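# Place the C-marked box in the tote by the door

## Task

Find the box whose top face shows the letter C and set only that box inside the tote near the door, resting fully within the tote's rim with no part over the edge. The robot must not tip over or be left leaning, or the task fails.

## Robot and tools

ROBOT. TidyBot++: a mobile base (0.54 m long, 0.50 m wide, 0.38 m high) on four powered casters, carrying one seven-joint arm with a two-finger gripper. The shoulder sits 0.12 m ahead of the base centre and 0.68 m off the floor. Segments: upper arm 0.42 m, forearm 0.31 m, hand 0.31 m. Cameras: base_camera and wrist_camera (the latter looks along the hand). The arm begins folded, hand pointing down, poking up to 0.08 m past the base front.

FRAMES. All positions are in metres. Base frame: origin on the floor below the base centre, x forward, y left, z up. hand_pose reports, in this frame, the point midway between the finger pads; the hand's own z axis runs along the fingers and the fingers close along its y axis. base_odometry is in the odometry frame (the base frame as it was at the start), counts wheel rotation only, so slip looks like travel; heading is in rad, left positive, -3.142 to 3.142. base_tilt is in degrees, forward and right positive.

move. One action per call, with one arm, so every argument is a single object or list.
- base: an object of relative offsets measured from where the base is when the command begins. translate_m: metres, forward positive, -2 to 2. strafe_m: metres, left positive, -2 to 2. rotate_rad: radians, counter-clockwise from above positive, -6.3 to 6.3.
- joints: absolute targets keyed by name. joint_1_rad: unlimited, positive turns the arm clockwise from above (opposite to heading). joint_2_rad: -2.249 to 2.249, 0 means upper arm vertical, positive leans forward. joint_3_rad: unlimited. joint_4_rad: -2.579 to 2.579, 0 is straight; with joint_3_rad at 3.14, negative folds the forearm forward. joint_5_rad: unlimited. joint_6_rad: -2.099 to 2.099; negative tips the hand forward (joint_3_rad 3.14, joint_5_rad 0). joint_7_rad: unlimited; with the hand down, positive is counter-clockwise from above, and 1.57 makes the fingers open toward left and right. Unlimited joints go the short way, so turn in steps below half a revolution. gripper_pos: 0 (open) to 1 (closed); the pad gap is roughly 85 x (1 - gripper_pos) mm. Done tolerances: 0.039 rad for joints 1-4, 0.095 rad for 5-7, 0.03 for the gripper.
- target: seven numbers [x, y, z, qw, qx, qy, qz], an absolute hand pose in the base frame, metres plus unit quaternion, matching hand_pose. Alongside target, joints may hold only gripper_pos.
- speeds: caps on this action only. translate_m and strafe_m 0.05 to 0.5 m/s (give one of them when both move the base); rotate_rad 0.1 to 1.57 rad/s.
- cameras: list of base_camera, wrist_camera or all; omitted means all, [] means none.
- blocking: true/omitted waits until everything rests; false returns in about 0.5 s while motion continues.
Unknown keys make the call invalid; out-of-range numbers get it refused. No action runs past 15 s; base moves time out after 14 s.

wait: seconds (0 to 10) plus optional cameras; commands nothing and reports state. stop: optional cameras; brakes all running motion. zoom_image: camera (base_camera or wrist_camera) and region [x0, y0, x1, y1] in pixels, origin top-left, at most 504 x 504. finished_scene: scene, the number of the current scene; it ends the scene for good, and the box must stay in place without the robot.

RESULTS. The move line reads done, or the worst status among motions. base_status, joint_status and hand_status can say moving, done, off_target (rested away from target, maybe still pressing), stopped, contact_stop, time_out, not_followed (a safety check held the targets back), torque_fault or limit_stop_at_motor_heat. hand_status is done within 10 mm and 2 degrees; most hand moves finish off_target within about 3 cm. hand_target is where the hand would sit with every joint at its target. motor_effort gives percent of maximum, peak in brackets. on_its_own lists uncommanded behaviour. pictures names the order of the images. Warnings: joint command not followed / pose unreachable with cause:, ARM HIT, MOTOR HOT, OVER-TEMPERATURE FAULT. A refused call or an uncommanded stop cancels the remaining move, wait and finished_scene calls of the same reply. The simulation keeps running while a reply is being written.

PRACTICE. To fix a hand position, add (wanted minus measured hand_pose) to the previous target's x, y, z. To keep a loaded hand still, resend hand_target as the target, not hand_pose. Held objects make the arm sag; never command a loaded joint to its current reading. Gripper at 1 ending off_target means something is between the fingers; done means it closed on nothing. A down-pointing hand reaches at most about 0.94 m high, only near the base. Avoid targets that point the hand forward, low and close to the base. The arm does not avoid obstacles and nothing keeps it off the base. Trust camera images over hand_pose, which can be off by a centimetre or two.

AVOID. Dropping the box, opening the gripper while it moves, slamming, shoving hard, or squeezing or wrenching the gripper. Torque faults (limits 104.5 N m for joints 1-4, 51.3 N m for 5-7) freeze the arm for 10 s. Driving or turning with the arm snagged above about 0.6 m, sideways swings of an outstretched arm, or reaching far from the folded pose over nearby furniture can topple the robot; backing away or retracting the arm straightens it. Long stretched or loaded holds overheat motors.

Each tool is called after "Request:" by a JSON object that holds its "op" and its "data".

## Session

Request:
{"op": "move", "data": {"joints": {"joint_1_rad": 0.0, "joint_2_rad": 0.0, "joint_3_rad": 3.14, "joint_4_rad": -0.3, "joint_5_rad": 0.0, "joint_6_rad": -1.75}}}

Request:
{"op": "move", "data": {"base": {"rotate_rad": 1.05}}}

Request:
{"op": "move", "data": {"base": {"rotate_rad": 1.05}}}

Scene clock: 3.27 s.
move: done
base_odometry: x=+0.000 y=+0.000 heading=+0.000
base_tilt: forward=+0.1 right=-0.5
joint_positions: joint_1_rad=-0.005 joint_2_rad=-0.031 joint_3_rad=+3.124 joint_4_rad=-0.315 joint_5_rad=-0.025 joint_6_rad=-1.674 joint_7_rad=+1.547 gripper_pos=+0.000
joint_status: all done
motor_effort: joint_1_rad=+1(2) joint_2_rad=-10(15) joint_3_rad=-1(1) joint_4_rad=+9(20) joint_5_rad=-1(2) joint_6_rad=+8(9) joint_7_rad=+0(0)
hand_pose: x=+0.4818 y=+0.0177 z=+1.2865 quat_wxyz=(-0.022, +0.830, +0.008, +0.557) (m; base frame)
pictures: base_camera, wrist_camera
Images, in order (width x height): base_camera 644x364, wrist_camera 644x476.

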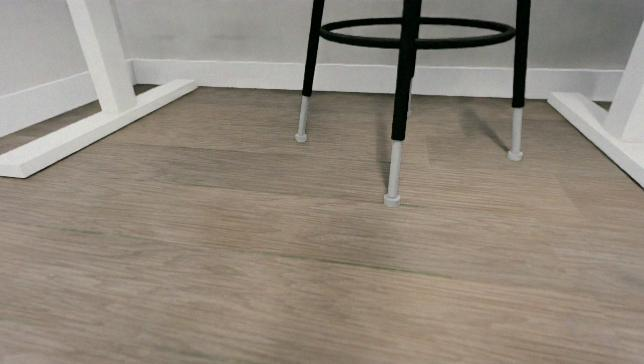

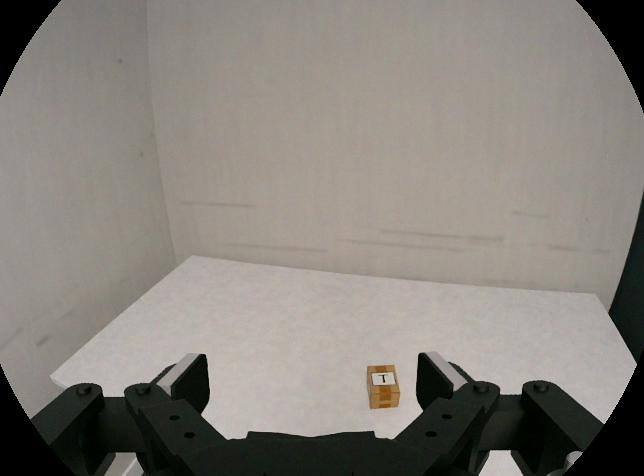

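Scene clock: 5.20 s.
move: done
base_odometry: x=+0.000 y=+0.000 heading=+1.049
base_tilt: forward=+0.0 right=-0.5
base_status: done
joint_positions: joint_1_rad=-0.005 joint_2_rad=-0.018 joint_3_rad=+3.124 joint_4_rad=-0.314 joint_5_rad=-0.025 joint_6_rad=-1.676 joint_7_rad=+1.547 gripper_pos=+0.000
motor_effort: joint_1_rad=+0(2) joint_2_rad=-10(13) joint_3_rad=-1(2) joint_4_rad=+10(10) joint_5_rad=-1(1) joint_6_rad=+8(8) joint_7_rad=+1(1)
hand_pose: x=+0.4889 y=+0.0177 z=+1.2814 quat_wxyz=(-0.022, +0.834, +0.007, +0.551) (m; base frame)
pictures: base_camera, wrist_camera

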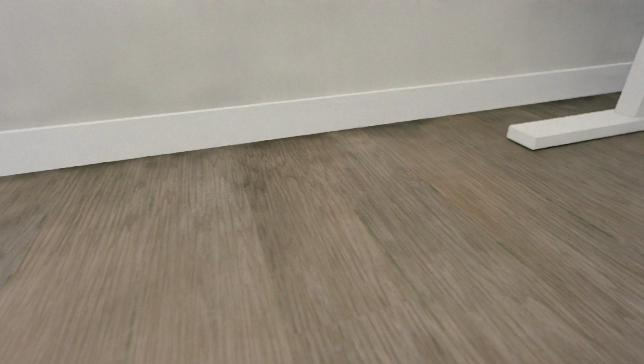

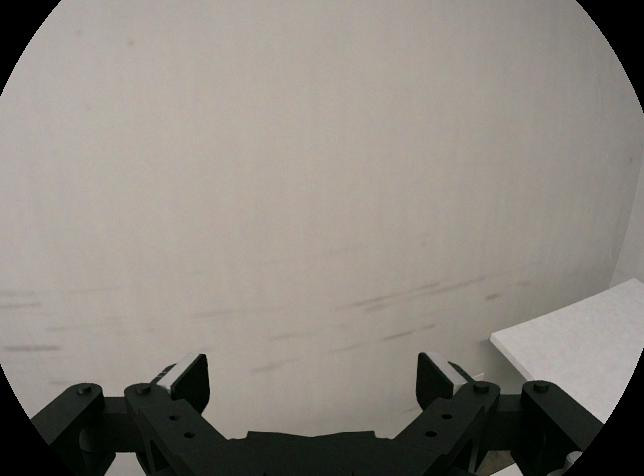

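Scene clock: 7.13 s.
move: done
base_odometry: x=+0.000 y=+0.000 heading=+2.098
base_tilt: forward=+0.1 right=-0.4
base_status: done
joint_positions: joint_1_rad=-0.005 joint_2_rad=-0.018 joint_3_rad=+3.124 joint_4_rad=-0.314 joint_5_rad=-0.025 joint_6_rad=-1.677 joint_7_rad=+1.547 gripper_pos=+0.000
motor_effort: joint_1_rad=+0(2) joint_2_rad=-10(13) joint_3_rad=-1(2) joint_4_rad=+10(10) joint_5_rad=+0(2) joint_6_rad=+8(8) joint_7_rad=+0(0)
hand_pose: x=+0.4893 y=+0.0175 z=+1.2811 quat_wxyz=(-0.022, +0.834, +0.007, +0.551) (m; base frame)
pictures: base_camera, wrist_camera

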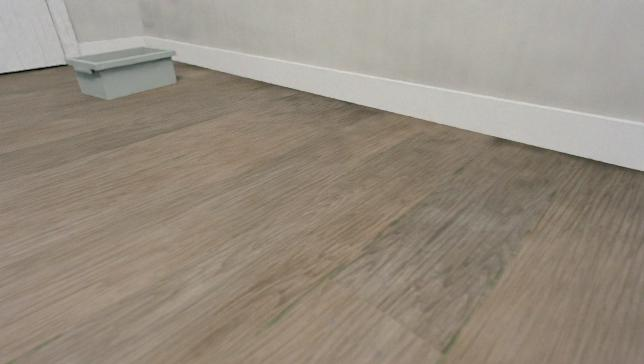

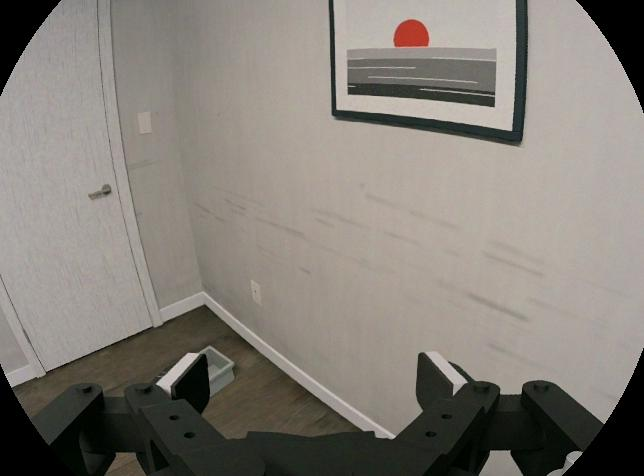

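Request:
{"op": "move", "data": {"base": {"rotate_rad": 1.05}}}

Request:
{"op": "move", "data": {"base": {"rotate_rad": 0.8}}}

Request:
{"op": "move", "data": {"base": {"rotate_rad": 0.8}}}

Scene clock: 11.43 s.
move: done
base_odometry: x=+0.000 y=+0.000 heading=-3.136
base_tilt: forward=+0.1 right=-0.4
base_status: done
joint_positions: joint_1_rad=-0.005 joint_2_rad=-0.017 joint_3_rad=+3.125 joint_4_rad=-0.314 joint_5_rad=-0.024 joint_6_rad=-1.677 joint_7_rad=+1.547 gripper_pos=+0.000
motor_effort: joint_1_rad=+0(2) joint_2_rad=-10(12) joint_3_rad=-1(2) joint_4_rad=+10(11) joint_5_rad=-1(2) joint_6_rad=+8(8) joint_7_rad=+0(0)
hand_pose: x=+0.4895 y=+0.0173 z=+1.2808 quat_wxyz=(-0.022, +0.835, +0.007, +0.551) (m; base frame)
pictures: base_camera, wrist_camera

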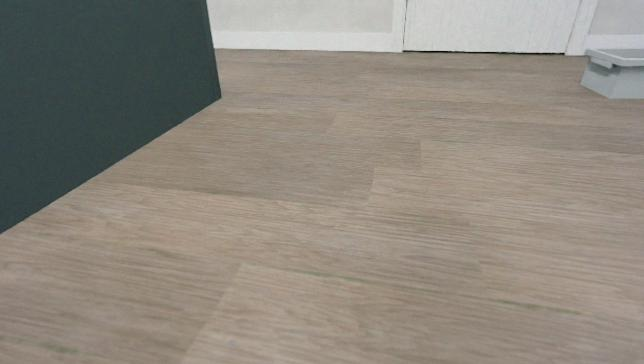

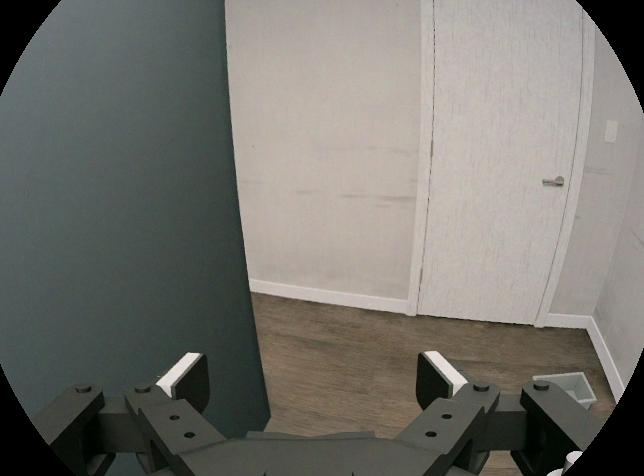

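Scene clock: 13.17 s.
move: done
base_odometry: x=+0.000 y=+0.000 heading=-2.337
base_tilt: forward=+0.0 right=-0.4
base_status: done
joint_positions: joint_1_rad=-0.005 joint_2_rad=-0.017 joint_3_rad=+3.125 joint_4_rad=-0.314 joint_5_rad=-0.024 joint_6_rad=-1.678 joint_7_rad=+1.547 gripper_pos=+0.000
motor_effort: joint_1_rad=+0(2) joint_2_rad=-10(12) joint_3_rad=-1(2) joint_4_rad=+10(10) joint_5_rad=-1(2) joint_6_rad=+8(8) joint_7_rad=+0(1)
hand_pose: x=+0.4895 y=+0.0171 z=+1.2808 quat_wxyz=(-0.022, +0.835, +0.007, +0.550) (m; base frame)
pictures: base_camera, wrist_camera

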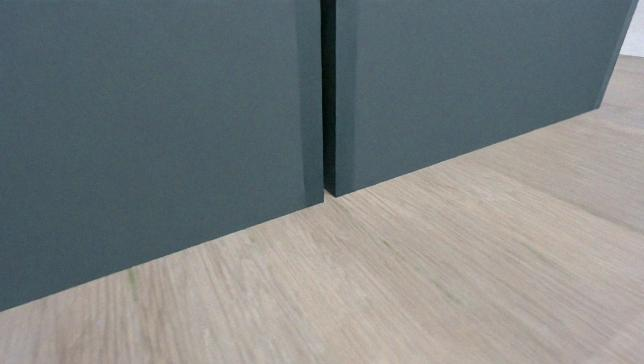

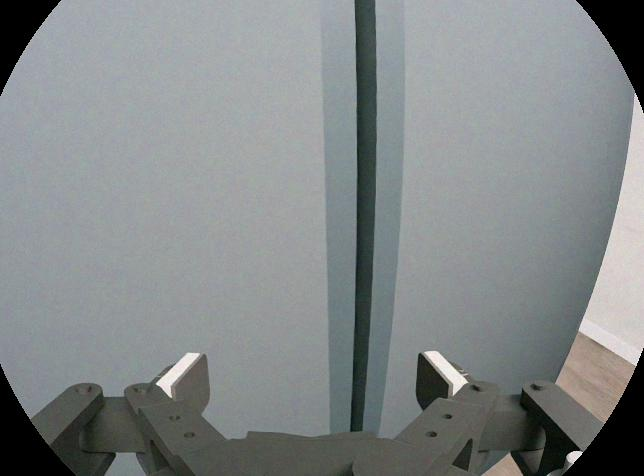

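Scene clock: 14.90 s.
move: done
base_odometry: x=+0.000 y=+0.000 heading=-1.538
base_tilt: forward=+0.1 right=-0.4
base_status: done
joint_positions: joint_1_rad=-0.005 joint_2_rad=-0.017 joint_3_rad=+3.125 joint_4_rad=-0.314 joint_5_rad=-0.024 joint_6_rad=-1.678 joint_7_rad=+1.547 gripper_pos=+0.000
motor_effort: joint_1_rad=+0(2) joint_2_rad=-10(12) joint_3_rad=-1(2) joint_4_rad=+10(10) joint_5_rad=-1(2) joint_6_rad=+8(8) joint_7_rad=+0(0)
hand_pose: x=+0.4895 y=+0.0170 z=+1.2807 quat_wxyz=(-0.022, +0.835, +0.007, +0.550) (m; base frame)
pictures: base_camera, wrist_camera

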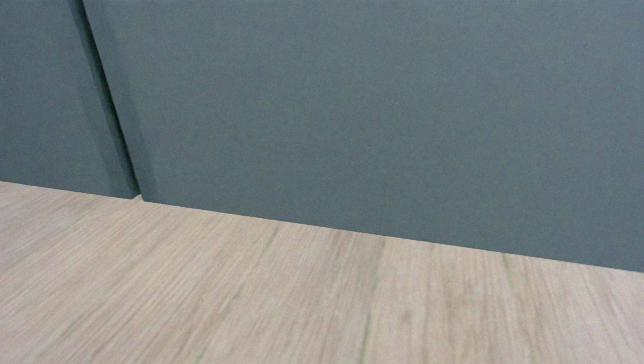

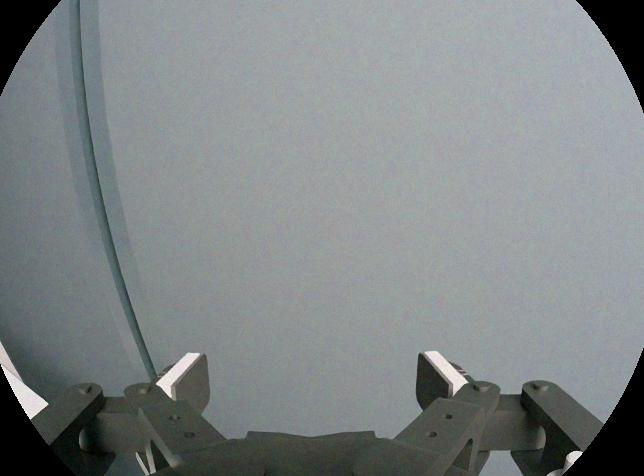

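Request:
{"op": "move", "data": {"base": {"translate_m": -0.515, "strafe_m": -1.706, "rotate_rad": -0.237}}}

Scene clock: 32.33 s.
move: done
base_odometry: x=-1.722 y=+0.460 heading=-1.777
base_tilt: forward=+0.1 right=-0.4
base_status: done
joint_positions: joint_1_rad=-0.005 joint_2_rad=-0.017 joint_3_rad=+3.126 joint_4_rad=-0.314 joint_5_rad=-0.022 joint_6_rad=-1.678 joint_7_rad=+1.547 gripper_pos=+0.000
motor_effort: joint_1_rad=+0(3) joint_2_rad=-10(13) joint_3_rad=-1(2) joint_4_rad=+10(11) joint_5_rad=+0(2) joint_6_rad=+8(8) joint_7_rad=+0(1)
hand_pose: x=+0.4898 y=+0.0161 z=+1.2806 quat_wxyz=(-0.021, +0.835, +0.006, +0.550) (m; base frame)
pictures: base_camera, wrist_camera

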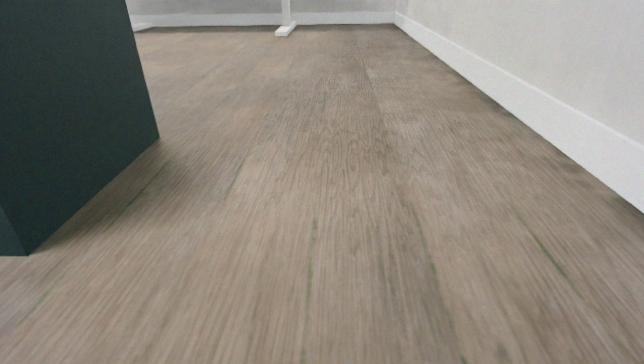

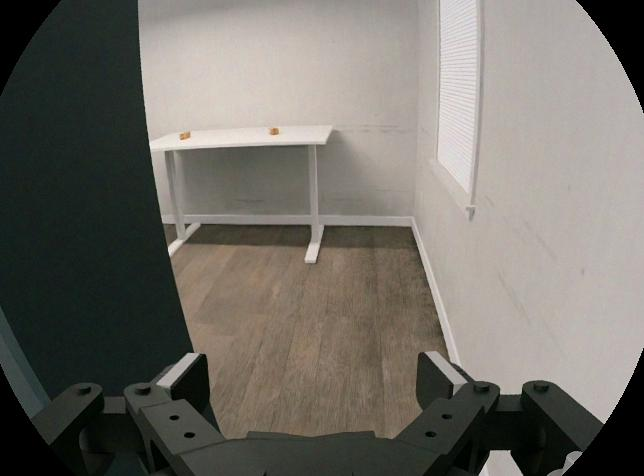

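Request:
{"op": "move", "data": {"base": {"translate_m": 1.75, "strafe_m": -0.085, "rotate_rad": -0.033}}}

Request:
{"op": "zoom_image", "data": {"camera": "wrist_camera", "region": [20, 180, 270, 280]}}

Scene clock: 41.13 s.
move: done
base_odometry: x=-2.163 y=-1.236 heading=-1.810
base_tilt: forward=+0.1 right=-0.4
base_status: done
joint_positions: joint_1_rad=-0.005 joint_2_rad=-0.007 joint_3_rad=+3.126 joint_4_rad=-0.310 joint_5_rad=-0.022 joint_6_rad=-1.679 joint_7_rad=+1.547 gripper_pos=+0.000
motor_effort: joint_1_rad=+1(2) joint_2_rad=-11(15) joint_3_rad=-1(1) joint_4_rad=+10(11) joint_5_rad=-1(1) joint_6_rad=+8(8) joint_7_rad=+0(0)
hand_pose: x=+0.4944 y=+0.0158 z=+1.2784 quat_wxyz=(-0.021, +0.836, +0.005, +0.548) (m; base frame)
pictures: base_camera, wrist_camera

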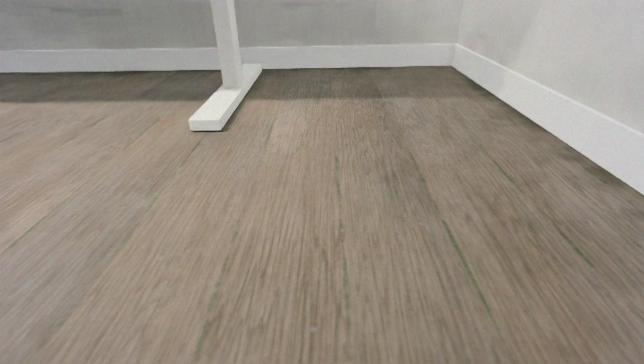

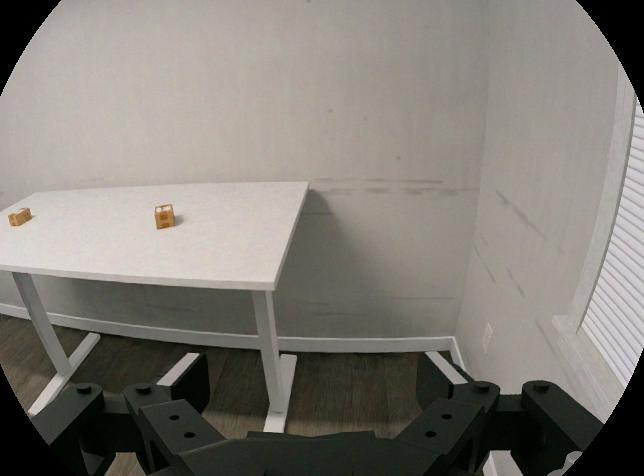

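Scaled by 2.016.

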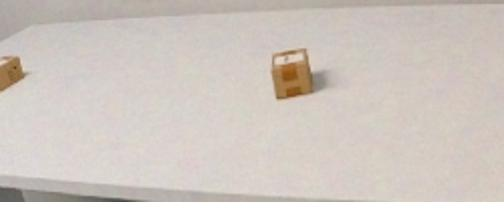

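Request:
{"op": "move", "data": {"base": {"translate_m": 0.35, "strafe_m": 0.85}, "cameras": ["wrist_camera"]}}

Request:
{"op": "zoom_image", "data": {"camera": "wrist_camera", "region": [150, 230, 210, 280]}}

Request:
{"op": "zoom_image", "data": {"camera": "wrist_camera", "region": [400, 230, 500, 300]}}

Scene clock: 47.43 s.
move: done
base_odometry: x=-1.421 y=-1.778 heading=-1.811
base_tilt: forward=+0.0 right=-0.4
base_status: done
joint_positions: joint_1_rad=-0.005 joint_2_rad=-0.007 joint_3_rad=+3.126 joint_4_rad=-0.309 joint_5_rad=-0.021 joint_6_rad=-1.679 joint_7_rad=+1.547 gripper_pos=+0.000
motor_effort: joint_1_rad=+0(2) joint_2_rad=-11(13) joint_3_rad=-1(2) joint_4_rad=+10(10) joint_5_rad=+0(2) joint_6_rad=+8(8) joint_7_rad=+0(1)
hand_pose: x=+0.4944 y=+0.0155 z=+1.2784 quat_wxyz=(-0.020, +0.836, +0.005, +0.548) (m; base frame)
pictures: wrist_camera

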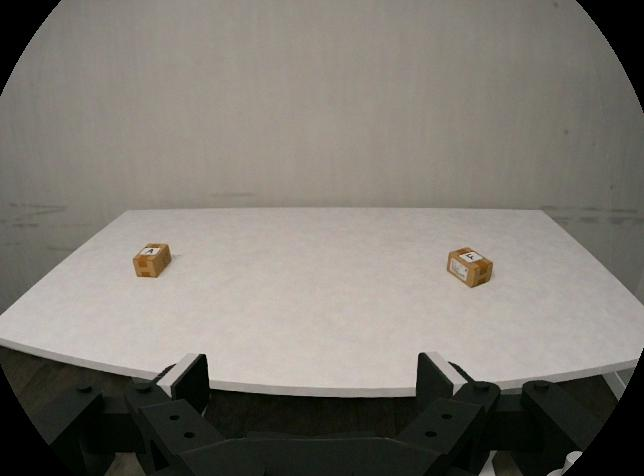

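Scaled by 8.400.

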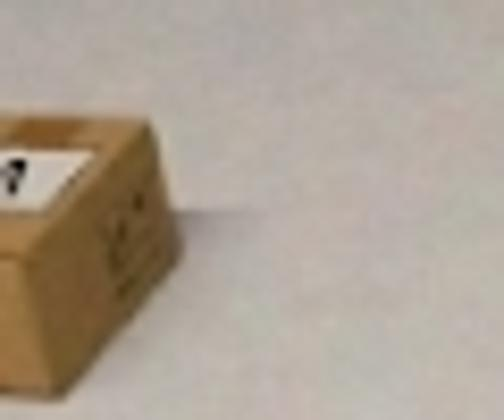

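Scaled by 5.040.

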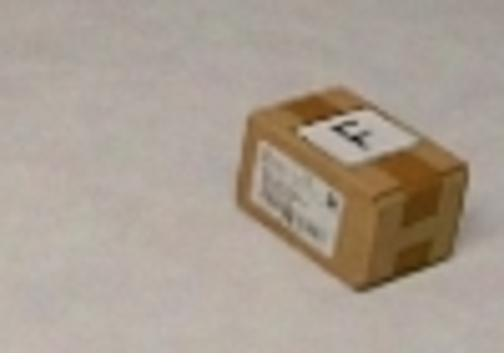

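Request:
{"op": "move", "data": {"base": {"translate_m": -0.1, "rotate_rad": 1.57}}}

Scene clock: 51.73 s.
move: done
base_odometry: x=-1.397 y=-1.681 heading=-0.242
base_tilt: forward=+0.1 right=-0.5
base_status: done
joint_positions: joint_1_rad=-0.005 joint_2_rad=-0.008 joint_3_rad=+3.127 joint_4_rad=-0.308 joint_5_rad=-0.021 joint_6_rad=-1.680 joint_7_rad=+1.547 gripper_pos=+0.000
motor_effort: joint_1_rad=+0(2) joint_2_rad=-11(16) joint_3_rad=-1(2) joint_4_rad=+10(11) joint_5_rad=-1(2) joint_6_rad=+8(8) joint_7_rad=+0(0)
hand_pose: x=+0.4938 y=+0.0154 z=+1.2790 quat_wxyz=(-0.020, +0.836, +0.005, +0.548) (m; base frame)
pictures: base_camera, wrist_camera

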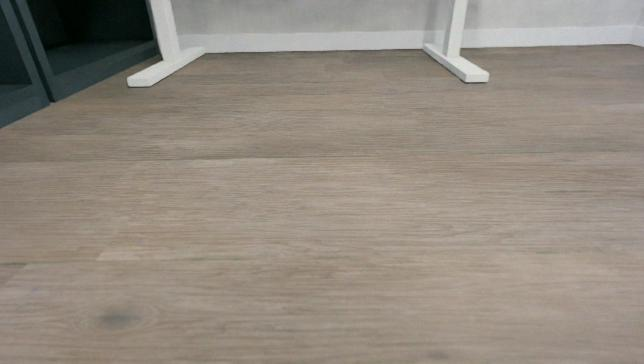

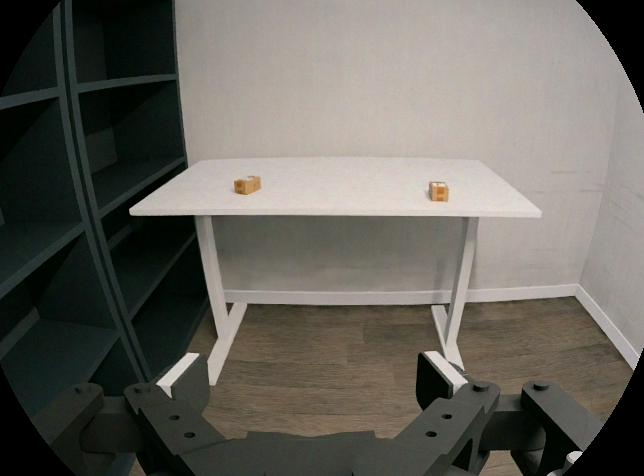

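Request:
{"op": "move", "data": {"base": {"translate_m": 0.7}, "cameras": ["wrist_camera"]}}

Request:
{"op": "zoom_image", "data": {"camera": "wrist_camera", "region": [180, 230, 240, 280]}}

Request:
{"op": "zoom_image", "data": {"camera": "wrist_camera", "region": [460, 230, 560, 310]}}

Scene clock: 57.30 s.
move: done
base_odometry: x=-0.717 y=-1.848 heading=-0.241
base_tilt: forward=+0.0 right=-0.4
base_status: done
joint_positions: joint_1_rad=-0.005 joint_2_rad=-0.004 joint_3_rad=+3.127 joint_4_rad=-0.307 joint_5_rad=-0.021 joint_6_rad=-1.680 joint_7_rad=+1.547 gripper_pos=+0.000
motor_effort: joint_1_rad=+1(1) joint_2_rad=-11(15) joint_3_rad=-1(1) joint_4_rad=+10(11) joint_5_rad=+0(1) joint_6_rad=+8(8) joint_7_rad=+0(0)
hand_pose: x=+0.4960 y=+0.0154 z=+1.2777 quat_wxyz=(-0.020, +0.837, +0.005, +0.547) (m; base frame)
pictures: wrist_camera

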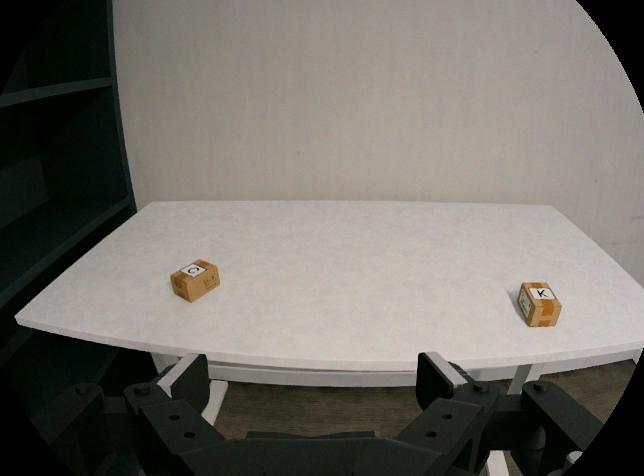

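Scaled by 8.400.

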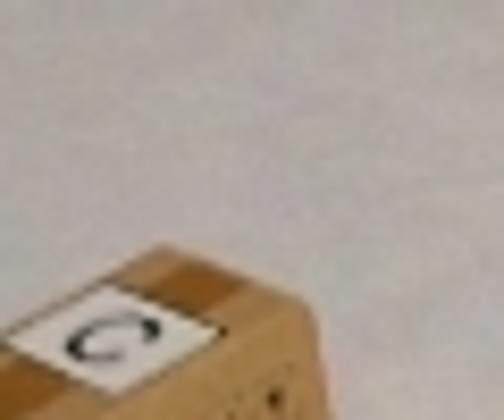

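Scaled by 5.040.

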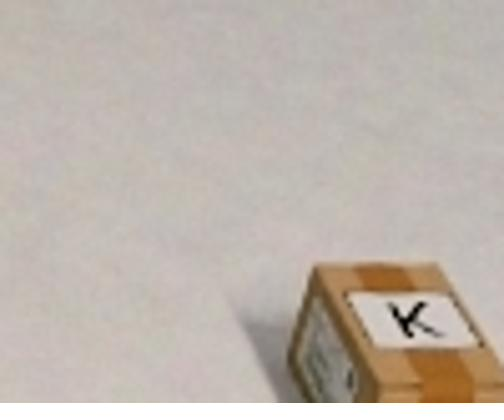

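Request:
{"op": "move", "data": {"base": {"translate_m": 0.58, "strafe_m": 0.2}}}

Request:
{"op": "move", "data": {"joints": {"joint_1_rad": -0.6, "joint_2_rad": 0.41, "joint_3_rad": 3.14, "joint_4_rad": -0.545, "joint_5_rad": 0.43, "joint_6_rad": -2.09, "joint_7_rad": 0.36}}}

Scene clock: 81.37 s.
move: done
base_odometry: x=-0.106 y=-1.793 heading=-0.241
base_tilt: forward=+0.1 right=-0.5
base_status: done
joint_positions: joint_1_rad=-0.005 joint_2_rad=-0.005 joint_3_rad=+3.127 joint_4_rad=-0.307 joint_5_rad=-0.021 joint_6_rad=-1.680 joint_7_rad=+1.547 gripper_pos=+0.000
motor_effort: joint_1_rad=+0(2) joint_2_rad=-11(15) joint_3_rad=-1(2) joint_4_rad=+10(11) joint_5_rad=-1(1) joint_6_rad=+8(8) joint_7_rad=+0(1)
hand_pose: x=+0.4954 y=+0.0154 z=+1.2781 quat_wxyz=(-0.020, +0.837, +0.005, +0.547) (m; base frame)
pictures: base_camera, wrist_camera

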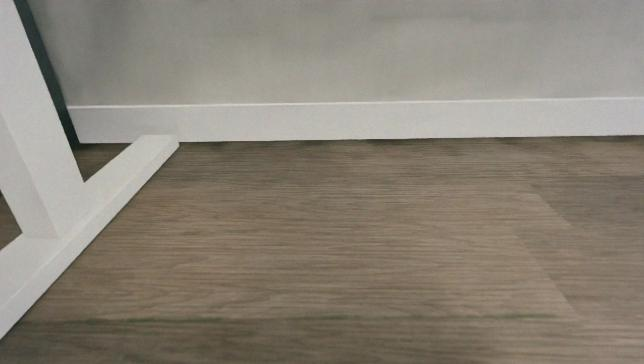

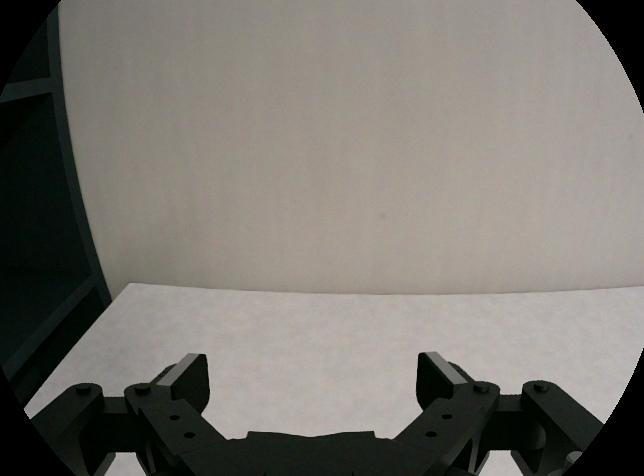

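Scene clock: 83.63 s.
move: done
base_odometry: x=-0.106 y=-1.793 heading=-0.241
base_tilt: forward=+0.1 right=-0.5
joint_positions: joint_1_rad=-0.582 joint_2_rad=+0.388 joint_3_rad=+3.127 joint_4_rad=-0.533 joint_5_rad=+0.392 joint_6_rad=-2.012 joint_7_rad=+0.417 gripper_pos=+0.000
joint_status: all done
motor_effort: joint_1_rad=+1(2) joint_2_rad=-30(34) joint_3_rad=+0(2) joint_4_rad=+14(16) joint_5_rad=+2(3) joint_6_rad=+2(9) joint_7_rad=+0(2)
hand_pose: x=+0.5611 y=+0.1694 z=+0.9731 quat_wxyz=(+0.027, +0.910, -0.366, +0.191) (m; base frame)
pictures: base_camera, wrist_camera

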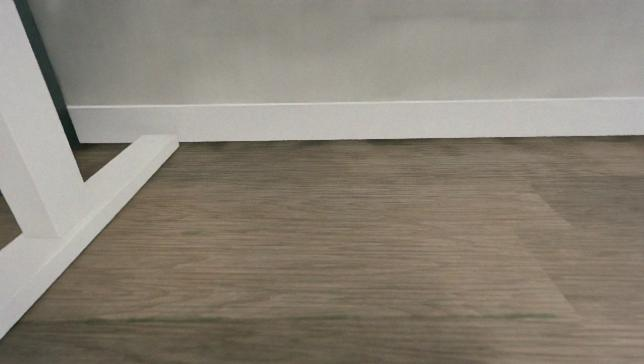

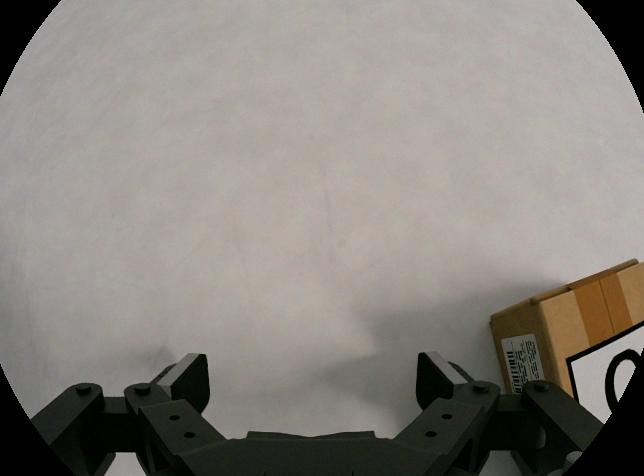

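Request:
{"op": "move", "data": {"joints": {"joint_1_rad": -0.18, "joint_2_rad": 0.14, "joint_4_rad": -0.80, "joint_5_rad": -0.03, "joint_6_rad": -2.09, "joint_7_rad": 0.80}, "cameras": ["wrist_camera"]}}

Scene clock: 102.00 s.
move: done
base_odometry: x=-0.106 y=-1.793 heading=-0.241
base_tilt: forward=+0.1 right=-0.4
joint_positions: joint_1_rad=-0.202 joint_2_rad=+0.146 joint_3_rad=+3.127 joint_4_rad=-0.783 joint_5_rad=+0.011 joint_6_rad=-2.016 joint_7_rad=+0.744 gripper_pos=+0.000
joint_status: all done
motor_effort: joint_1_rad=+0(3) joint_2_rad=-22(32) joint_3_rad=+0(2) joint_4_rad=+14(15) joint_5_rad=+0(3) joint_6_rad=+2(3) joint_7_rad=+0(1)
hand_pose: x=+0.4843 y=+0.0781 z=+0.9809 quat_wxyz=(-0.046, +0.948, -0.302, +0.087) (m; base frame)
pictures: wrist_camera

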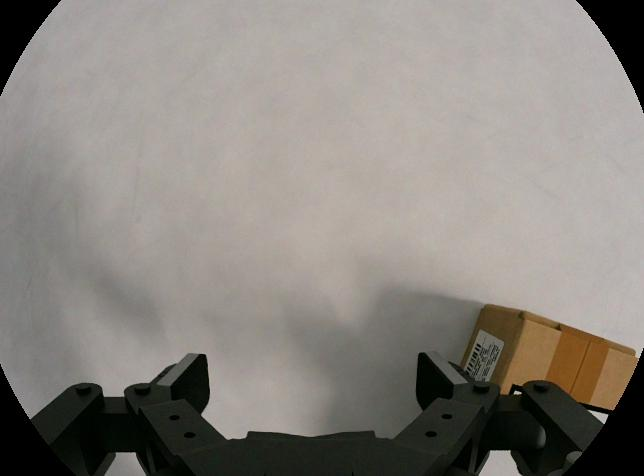

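Request:
{"op": "move", "data": {"joints": {"joint_1_rad": 0.0, "joint_2_rad": -0.2, "joint_4_rad": -0.5, "joint_5_rad": 0.0, "joint_6_rad": -2.09, "joint_7_rad": 1.57}, "cameras": ["wrist_camera"]}}

Scene clock: 120.67 s.
move: done
base_odometry: x=-0.106 y=-1.792 heading=-0.241
base_tilt: forward=+0.1 right=-0.4
joint_positions: joint_1_rad=-0.023 joint_2_rad=-0.207 joint_3_rad=+3.127 joint_4_rad=-0.504 joint_5_rad=+0.009 joint_6_rad=-2.023 joint_7_rad=+1.513 gripper_pos=+0.000
joint_status: all done
motor_effort: joint_1_rad=+0(2) joint_2_rad=-2(26) joint_3_rad=+0(2) joint_4_rad=+9(17) joint_5_rad=+0(1) joint_6_rad=+6(7) joint_7_rad=+0(1)
hand_pose: x=+0.3521 y=+0.0092 z=+1.1821 quat_wxyz=(-0.015, +0.917, -0.012, +0.399) (m; base frame)
pictures: wrist_camera

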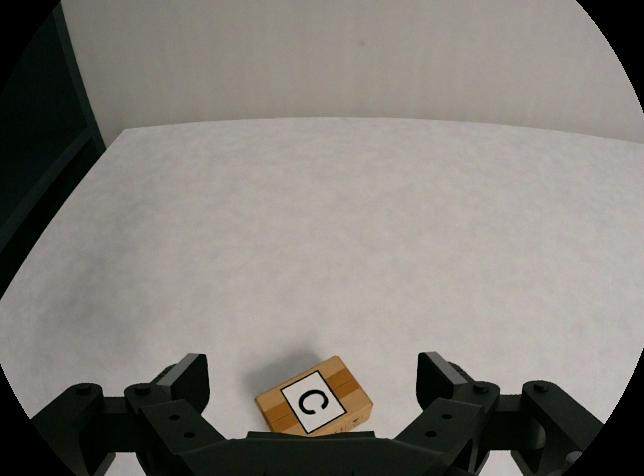

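Request:
{"op": "move", "data": {"joints": {"joint_1_rad": -0.08, "joint_2_rad": 0.045, "joint_4_rad": -0.955, "joint_5_rad": 0.0, "joint_6_rad": -2.095, "joint_7_rad": 0.47}, "cameras": ["wrist_camera"]}}

Scene clock: 143.83 s.
move: off_target
base_odometry: x=-0.106 y=-1.792 heading=-0.241
base_tilt: forward=+0.1 right=-0.4
joint_positions: joint_1_rad=-0.045 joint_2_rad=-0.035 joint_3_rad=+3.145 joint_4_rad=-0.868 joint_5_rad=+0.033 joint_6_rad=-2.024 joint_7_rad=+0.535 gripper_pos=+0.000
joint_status: joint_2_rad off_target (ended at -0.035, target +0.045); joint_4_rad off_target (ended at -0.868, target -0.955); the others done
joint sent to its limit — joint_6_rad, lower limit.
motor_effort: joint_1_rad=-4(6) joint_2_rad=+5(16) joint_3_rad=-5(6) joint_4_rad=-4(16) joint_5_rad=-9(11) joint_6_rad=-1(7) joint_7_rad=-1(2)
hand_pose: x=+0.4243 y=+0.0047 z=+1.0151 quat_wxyz=(-0.061, +0.865, -0.480, +0.129) (m; base frame)
pictures: wrist_camera

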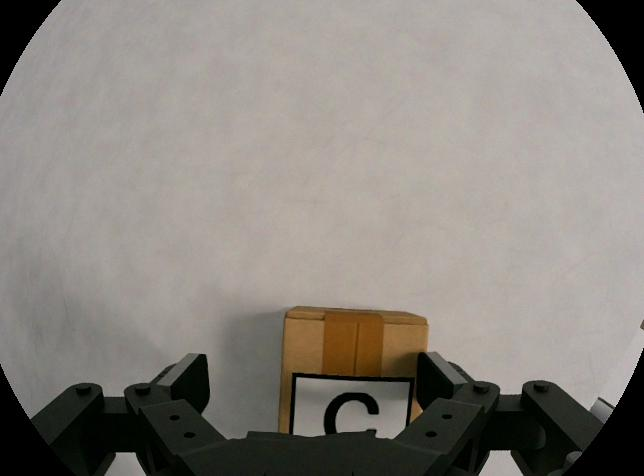

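Request:
{"op": "move", "data": {"joints": {"joint_2_rad": -0.25, "joint_4_rad": -0.7}, "cameras": ["wrist_camera"]}}

Scene clock: 147.57 s.
move: done
base_odometry: x=-0.106 y=-1.792 heading=-0.241
base_tilt: forward=+0.1 right=-0.4
joint_positions: joint_1_rad=-0.063 joint_2_rad=-0.256 joint_3_rad=+3.145 joint_4_rad=-0.705 joint_5_rad=+0.008 joint_6_rad=-2.032 joint_7_rad=+0.523 gripper_pos=+0.000
joint_status: all done
motor_effort: joint_1_rad=+1(4) joint_2_rad=-1(20) joint_3_rad=-1(5) joint_4_rad=+10(17) joint_5_rad=+0(9) joint_6_rad=+5(6) joint_7_rad=+0(2)
hand_pose: x=+0.3397 y=+0.0119 z=+1.1262 quat_wxyz=(-0.168, +0.831, -0.451, +0.277) (m; base frame)
pictures: wrist_camera

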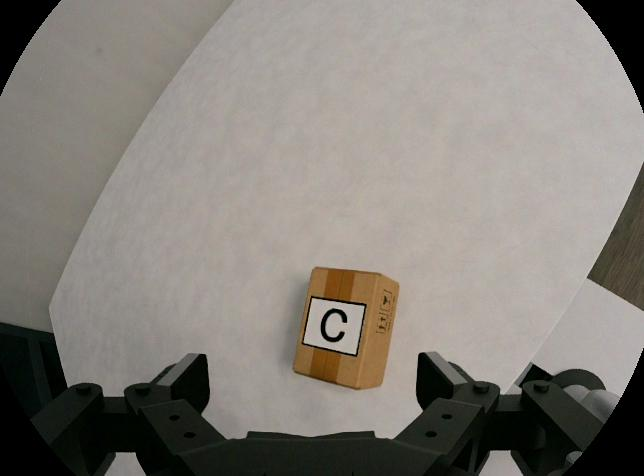

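Request:
{"op": "move", "data": {"base": {"translate_m": -0.15, "strafe_m": 0.22}}}

Scene clock: 181.43 s.
move: done
base_odometry: x=-0.199 y=-1.543 heading=-0.242
base_tilt: forward=+0.0 right=-0.4
base_status: done
joint_positions: joint_1_rad=-0.063 joint_2_rad=-0.256 joint_3_rad=+3.145 joint_4_rad=-0.705 joint_5_rad=+0.008 joint_6_rad=-2.032 joint_7_rad=+0.523 gripper_pos=+0.000
motor_effort: joint_1_rad=+0(1) joint_2_rad=-2(5) joint_3_rad=+0(2) joint_4_rad=+10(11) joint_5_rad=+0(1) joint_6_rad=+5(6) joint_7_rad=+0(1)
hand_pose: x=+0.3397 y=+0.0119 z=+1.1262 quat_wxyz=(-0.169, +0.831, -0.451, +0.277) (m; base frame)
pictures: base_camera, wrist_camera

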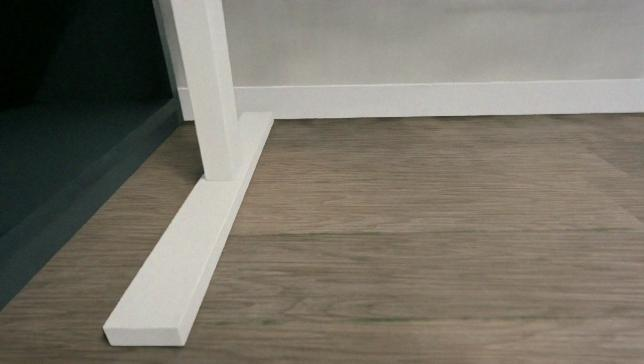

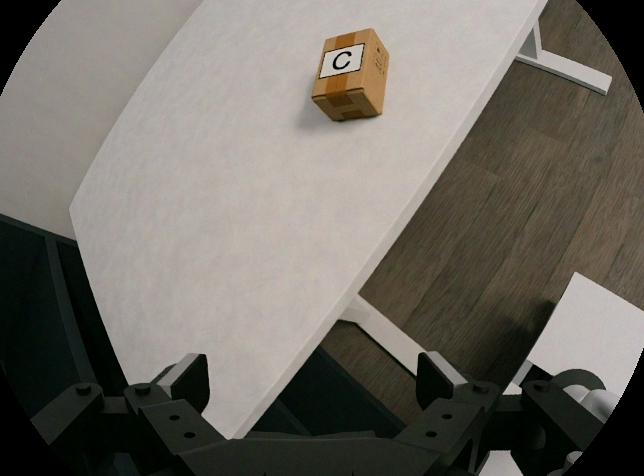

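Request:
{"op": "move", "data": {"joints": {"joint_1_rad": -0.325, "joint_2_rad": 0.135, "joint_3_rad": 3.14, "joint_4_rad": -0.825, "joint_5_rad": 0.79, "joint_6_rad": -1.87, "joint_7_rad": 0.62}, "cameras": ["wrist_camera"]}}

Scene clock: 199.33 s.
move: done
base_odometry: x=-0.199 y=-1.543 heading=-0.242
base_tilt: forward=+0.1 right=-0.5
joint_positions: joint_1_rad=-0.304 joint_2_rad=+0.128 joint_3_rad=+3.145 joint_4_rad=-0.817 joint_5_rad=+0.752 joint_6_rad=-1.943 joint_7_rad=+0.566 gripper_pos=+0.000
joint_status: all done
motor_effort: joint_1_rad=+0(2) joint_2_rad=-20(25) joint_3_rad=+0(2) joint_4_rad=+14(16) joint_5_rad=+4(5) joint_6_rad=+3(6) joint_7_rad=+0(1)
hand_pose: x=+0.5031 y=-0.0869 z=+1.0451 quat_wxyz=(+0.185, +0.805, -0.483, +0.289) (m; base frame)
pictures: wrist_camera

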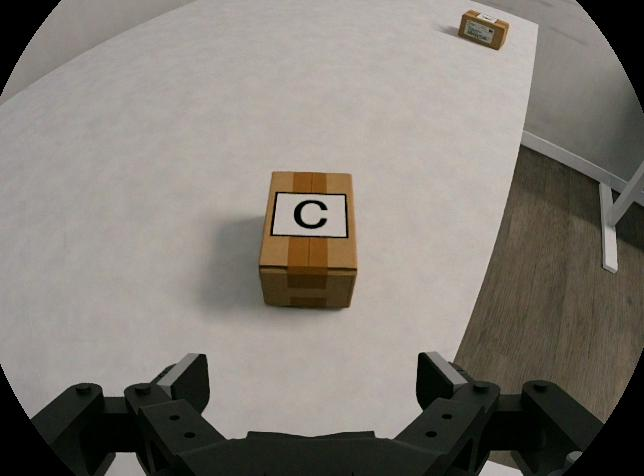

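Request:
{"op": "move", "data": {"joints": {"joint_1_rad": 0.018, "joint_2_rad": 0.248, "joint_4_rad": -0.643, "joint_5_rad": 0.53, "joint_6_rad": -1.815, "joint_7_rad": 0.84}, "cameras": ["wrist_camera"]}}

Scene clock: 215.10 s.
move: done
base_odometry: x=-0.199 y=-1.543 heading=-0.241
base_tilt: forward=+0.1 right=-0.4
joint_positions: joint_1_rad=-0.003 joint_2_rad=+0.218 joint_3_rad=+3.145 joint_4_rad=-0.659 joint_5_rad=+0.574 joint_6_rad=-1.895 joint_7_rad=+0.782 gripper_pos=+0.000
joint_status: all done
motor_effort: joint_1_rad=-1(2) joint_2_rad=-24(25) joint_3_rad=+0(1) joint_4_rad=+14(15) joint_5_rad=+3(5) joint_6_rad=+3(4) joint_7_rad=+0(1)
hand_pose: x=+0.5341 y=-0.1588 z=+1.0395 quat_wxyz=(+0.161, +0.817, -0.489, +0.258) (m; base frame)
pictures: wrist_camera

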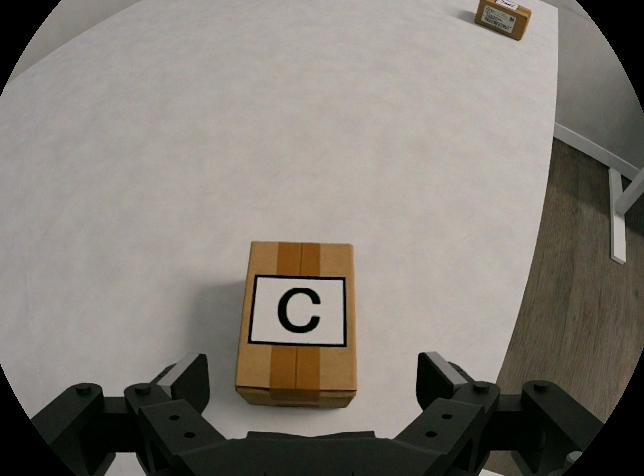

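Request:
{"op": "move", "data": {"joints": {"joint_2_rad": 0.275, "joint_4_rad": -0.632}, "cameras": []}}

Request:
{"op": "move", "data": {"joints": {"joint_1_rad": 0.085, "joint_2_rad": 0.27, "joint_4_rad": -0.715, "joint_5_rad": 0.46, "joint_6_rad": -1.76}, "cameras": ["wrist_camera"]}}

Scene clock: 221.73 s.
move: done
base_odometry: x=-0.199 y=-1.543 heading=-0.241
base_tilt: forward=+0.1 right=-0.4
joint_positions: joint_1_rad=-0.003 joint_2_rad=+0.246 joint_3_rad=+3.145 joint_4_rad=-0.644 joint_5_rad=+0.570 joint_6_rad=-1.892 joint_7_rad=+0.785 gripper_pos=+0.000
joint_status: all done
motor_effort: joint_1_rad=+0(1) joint_2_rad=-25(26) joint_3_rad=+0(0) joint_4_rad=+14(15) joint_5_rad=+3(3) joint_6_rad=+3(4) joint_7_rad=+0(0)
hand_pose: x=+0.5457 y=-0.1580 z=+1.0327 quat_wxyz=(+0.163, +0.820, -0.486, +0.253) (m; base frame)
pictures: none

Scene clock: 222.60 s.
move: done
base_odometry: x=-0.199 y=-1.543 heading=-0.241
base_tilt: forward=+0.1 right=-0.4
joint_positions: joint_1_rad=+0.067 joint_2_rad=+0.248 joint_3_rad=+3.145 joint_4_rad=-0.705 joint_5_rad=+0.502 joint_6_rad=-1.840 joint_7_rad=+0.785 gripper_pos=+0.000
joint_status: all done
motor_effort: joint_1_rad=+1(1) joint_2_rad=-26(28) joint_3_rad=+0(1) joint_4_rad=+15(15) joint_5_rad=+3(4) joint_6_rad=+3(4) joint_7_rad=+0(0)
hand_pose: x=+0.5526 y=-0.1736 z=+1.0092 quat_wxyz=(+0.152, +0.824, -0.493, +0.236) (m; base frame)
pictures: wrist_camera

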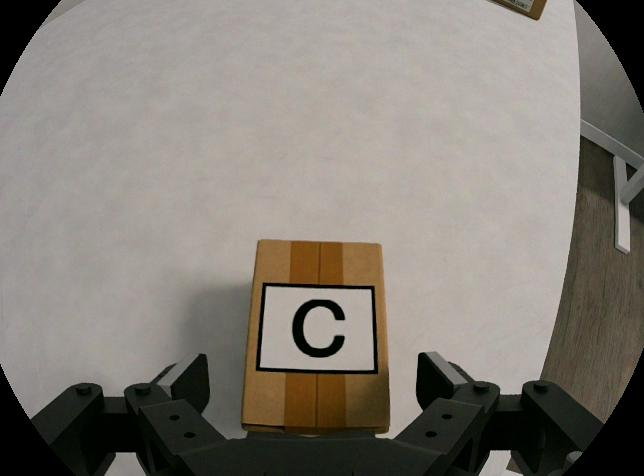

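Request:
{"op": "move", "data": {"joints": {"joint_1_rad": 0.155, "joint_2_rad": 0.281, "joint_4_rad": -0.774, "joint_5_rad": 0.39, "joint_6_rad": -1.70}, "cameras": ["wrist_camera"]}}

Scene clock: 227.20 s.
move: done
base_odometry: x=-0.199 y=-1.543 heading=-0.241
base_tilt: forward=+0.0 right=-0.4
joint_positions: joint_1_rad=+0.139 joint_2_rad=+0.256 joint_3_rad=+3.145 joint_4_rad=-0.762 joint_5_rad=+0.431 joint_6_rad=-1.779 joint_7_rad=+0.785 gripper_pos=+0.000
joint_status: all done
motor_effort: joint_1_rad=+0(2) joint_2_rad=-27(29) joint_3_rad=+0(1) joint_4_rad=+16(16) joint_5_rad=+3(3) joint_6_rad=+3(4) joint_7_rad=+0(0)
hand_pose: x=+0.5612 y=-0.1900 z=+0.9849 quat_wxyz=(+0.135, +0.825, -0.502, +0.222) (m; base frame)
pictures: wrist_camera

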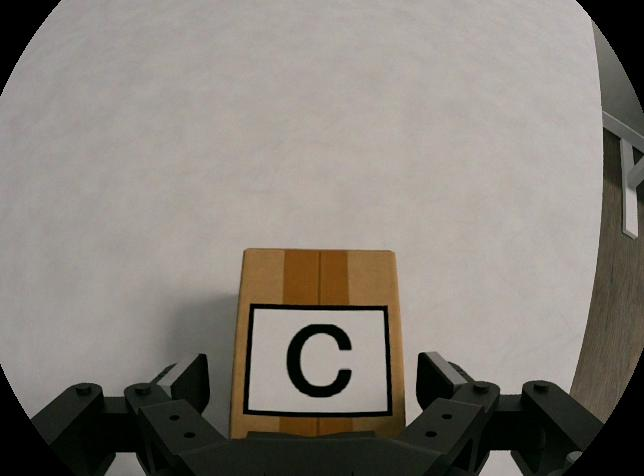

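Request:
{"op": "move", "data": {"joints": {"joint_2_rad": 0.262, "joint_4_rad": -0.83, "joint_6_rad": -1.66}, "cameras": ["wrist_camera"]}}

Scene clock: 232.67 s.
move: done
base_odometry: x=-0.199 y=-1.543 heading=-0.241
base_tilt: forward=+0.1 right=-0.4
joint_positions: joint_1_rad=+0.139 joint_2_rad=+0.255 joint_3_rad=+3.145 joint_4_rad=-0.819 joint_5_rad=+0.429 joint_6_rad=-1.738 joint_7_rad=+0.785 gripper_pos=+0.000
joint_status: all done
motor_effort: joint_1_rad=+0(1) joint_2_rad=-27(29) joint_3_rad=+0(1) joint_4_rad=+16(17) joint_5_rad=+3(3) joint_6_rad=+3(3) joint_7_rad=+0(0)
hand_pose: x=+0.5665 y=-0.1914 z=+0.9684 quat_wxyz=(+0.141, +0.831, -0.493, +0.216) (m; base frame)
pictures: wrist_camera

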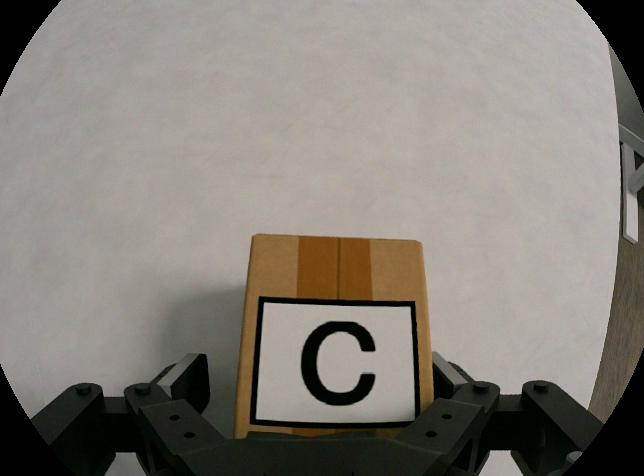

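Request:
{"op": "move", "data": {"joints": {"joint_1_rad": 0.175}, "cameras": []}}

Request:
{"op": "move", "data": {"joints": {"gripper_pos": 1.0}, "cameras": ["wrist_camera"]}}

Scene clock: 236.50 s.
move: done
base_odometry: x=-0.199 y=-1.543 heading=-0.241
base_tilt: forward=+0.1 right=-0.4
joint_positions: joint_1_rad=+0.157 joint_2_rad=+0.255 joint_3_rad=+3.145 joint_4_rad=-0.819 joint_5_rad=+0.428 joint_6_rad=-1.738 joint_7_rad=+0.785 gripper_pos=+0.000
joint_status: all done
motor_effort: joint_1_rad=+0(1) joint_2_rad=-27(28) joint_3_rad=+0(1) joint_4_rad=+16(16) joint_5_rad=+3(3) joint_6_rad=+3(3) joint_7_rad=+0(1)
hand_pose: x=+0.5631 y=-0.1994 z=+0.9683 quat_wxyz=(+0.142, +0.827, -0.501, +0.214) (m; base frame)
pictures: none

Scene clock: 237.60 s.
move: off_target
base_odometry: x=-0.199 y=-1.543 heading=-0.241
base_tilt: forward=+0.1 right=-0.4
joint_positions: joint_1_rad=+0.158 joint_2_rad=+0.241 joint_3_rad=+3.145 joint_4_rad=-0.819 joint_5_rad=+0.426 joint_6_rad=-1.726 joint_7_rad=+0.787 gripper_pos=+0.347
joint_status: gripper_pos off_target (ended at +0.347, target +1.000)
motor_effort: joint_1_rad=-1(2) joint_2_rad=-24(28) joint_3_rad=-1(1) joint_4_rad=+14(17) joint_5_rad=+1(3) joint_6_rad=+2(4) joint_7_rad=+0(1)
hand_pose: x=+0.5627 y=-0.1992 z=+0.9758 quat_wxyz=(+0.138, +0.825, -0.499, +0.226) (m; base frame)
pictures: wrist_camera

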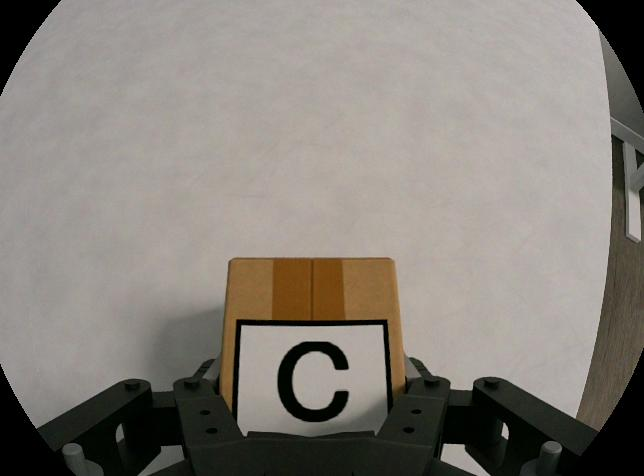

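Request:
{"op": "move", "data": {"joints": {"joint_2_rad": 0.14}, "cameras": ["wrist_camera"]}}

Scene clock: 240.67 s.
move: done
base_odometry: x=-0.199 y=-1.543 heading=-0.241
base_tilt: forward=+0.0 right=-0.4
joint_positions: joint_1_rad=+0.158 joint_2_rad=+0.142 joint_3_rad=+3.145 joint_4_rad=-0.829 joint_5_rad=+0.420 joint_6_rad=-1.726 joint_7_rad=+0.787 gripper_pos=+0.347
joint_status: all done
motor_effort: joint_1_rad=+0(1) joint_2_rad=-24(32) joint_3_rad=+0(1) joint_4_rad=+16(18) joint_5_rad=+3(4) joint_6_rad=+4(4) joint_7_rad=+0(0)
hand_pose: x=+0.5317 y=-0.1926 z=+1.0165 quat_wxyz=(+0.119, +0.815, -0.502, +0.265) (m; base frame)
pictures: wrist_camera

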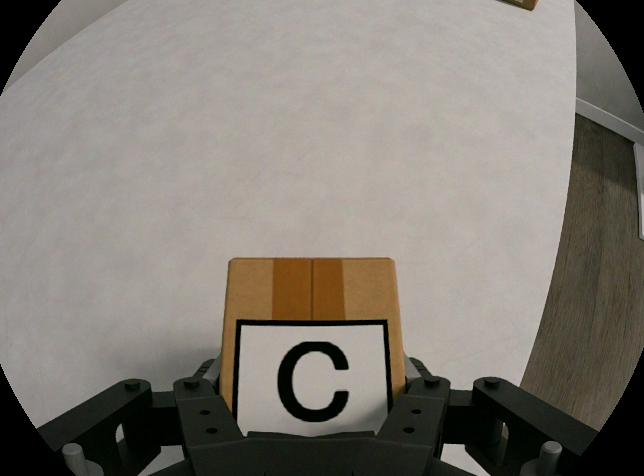

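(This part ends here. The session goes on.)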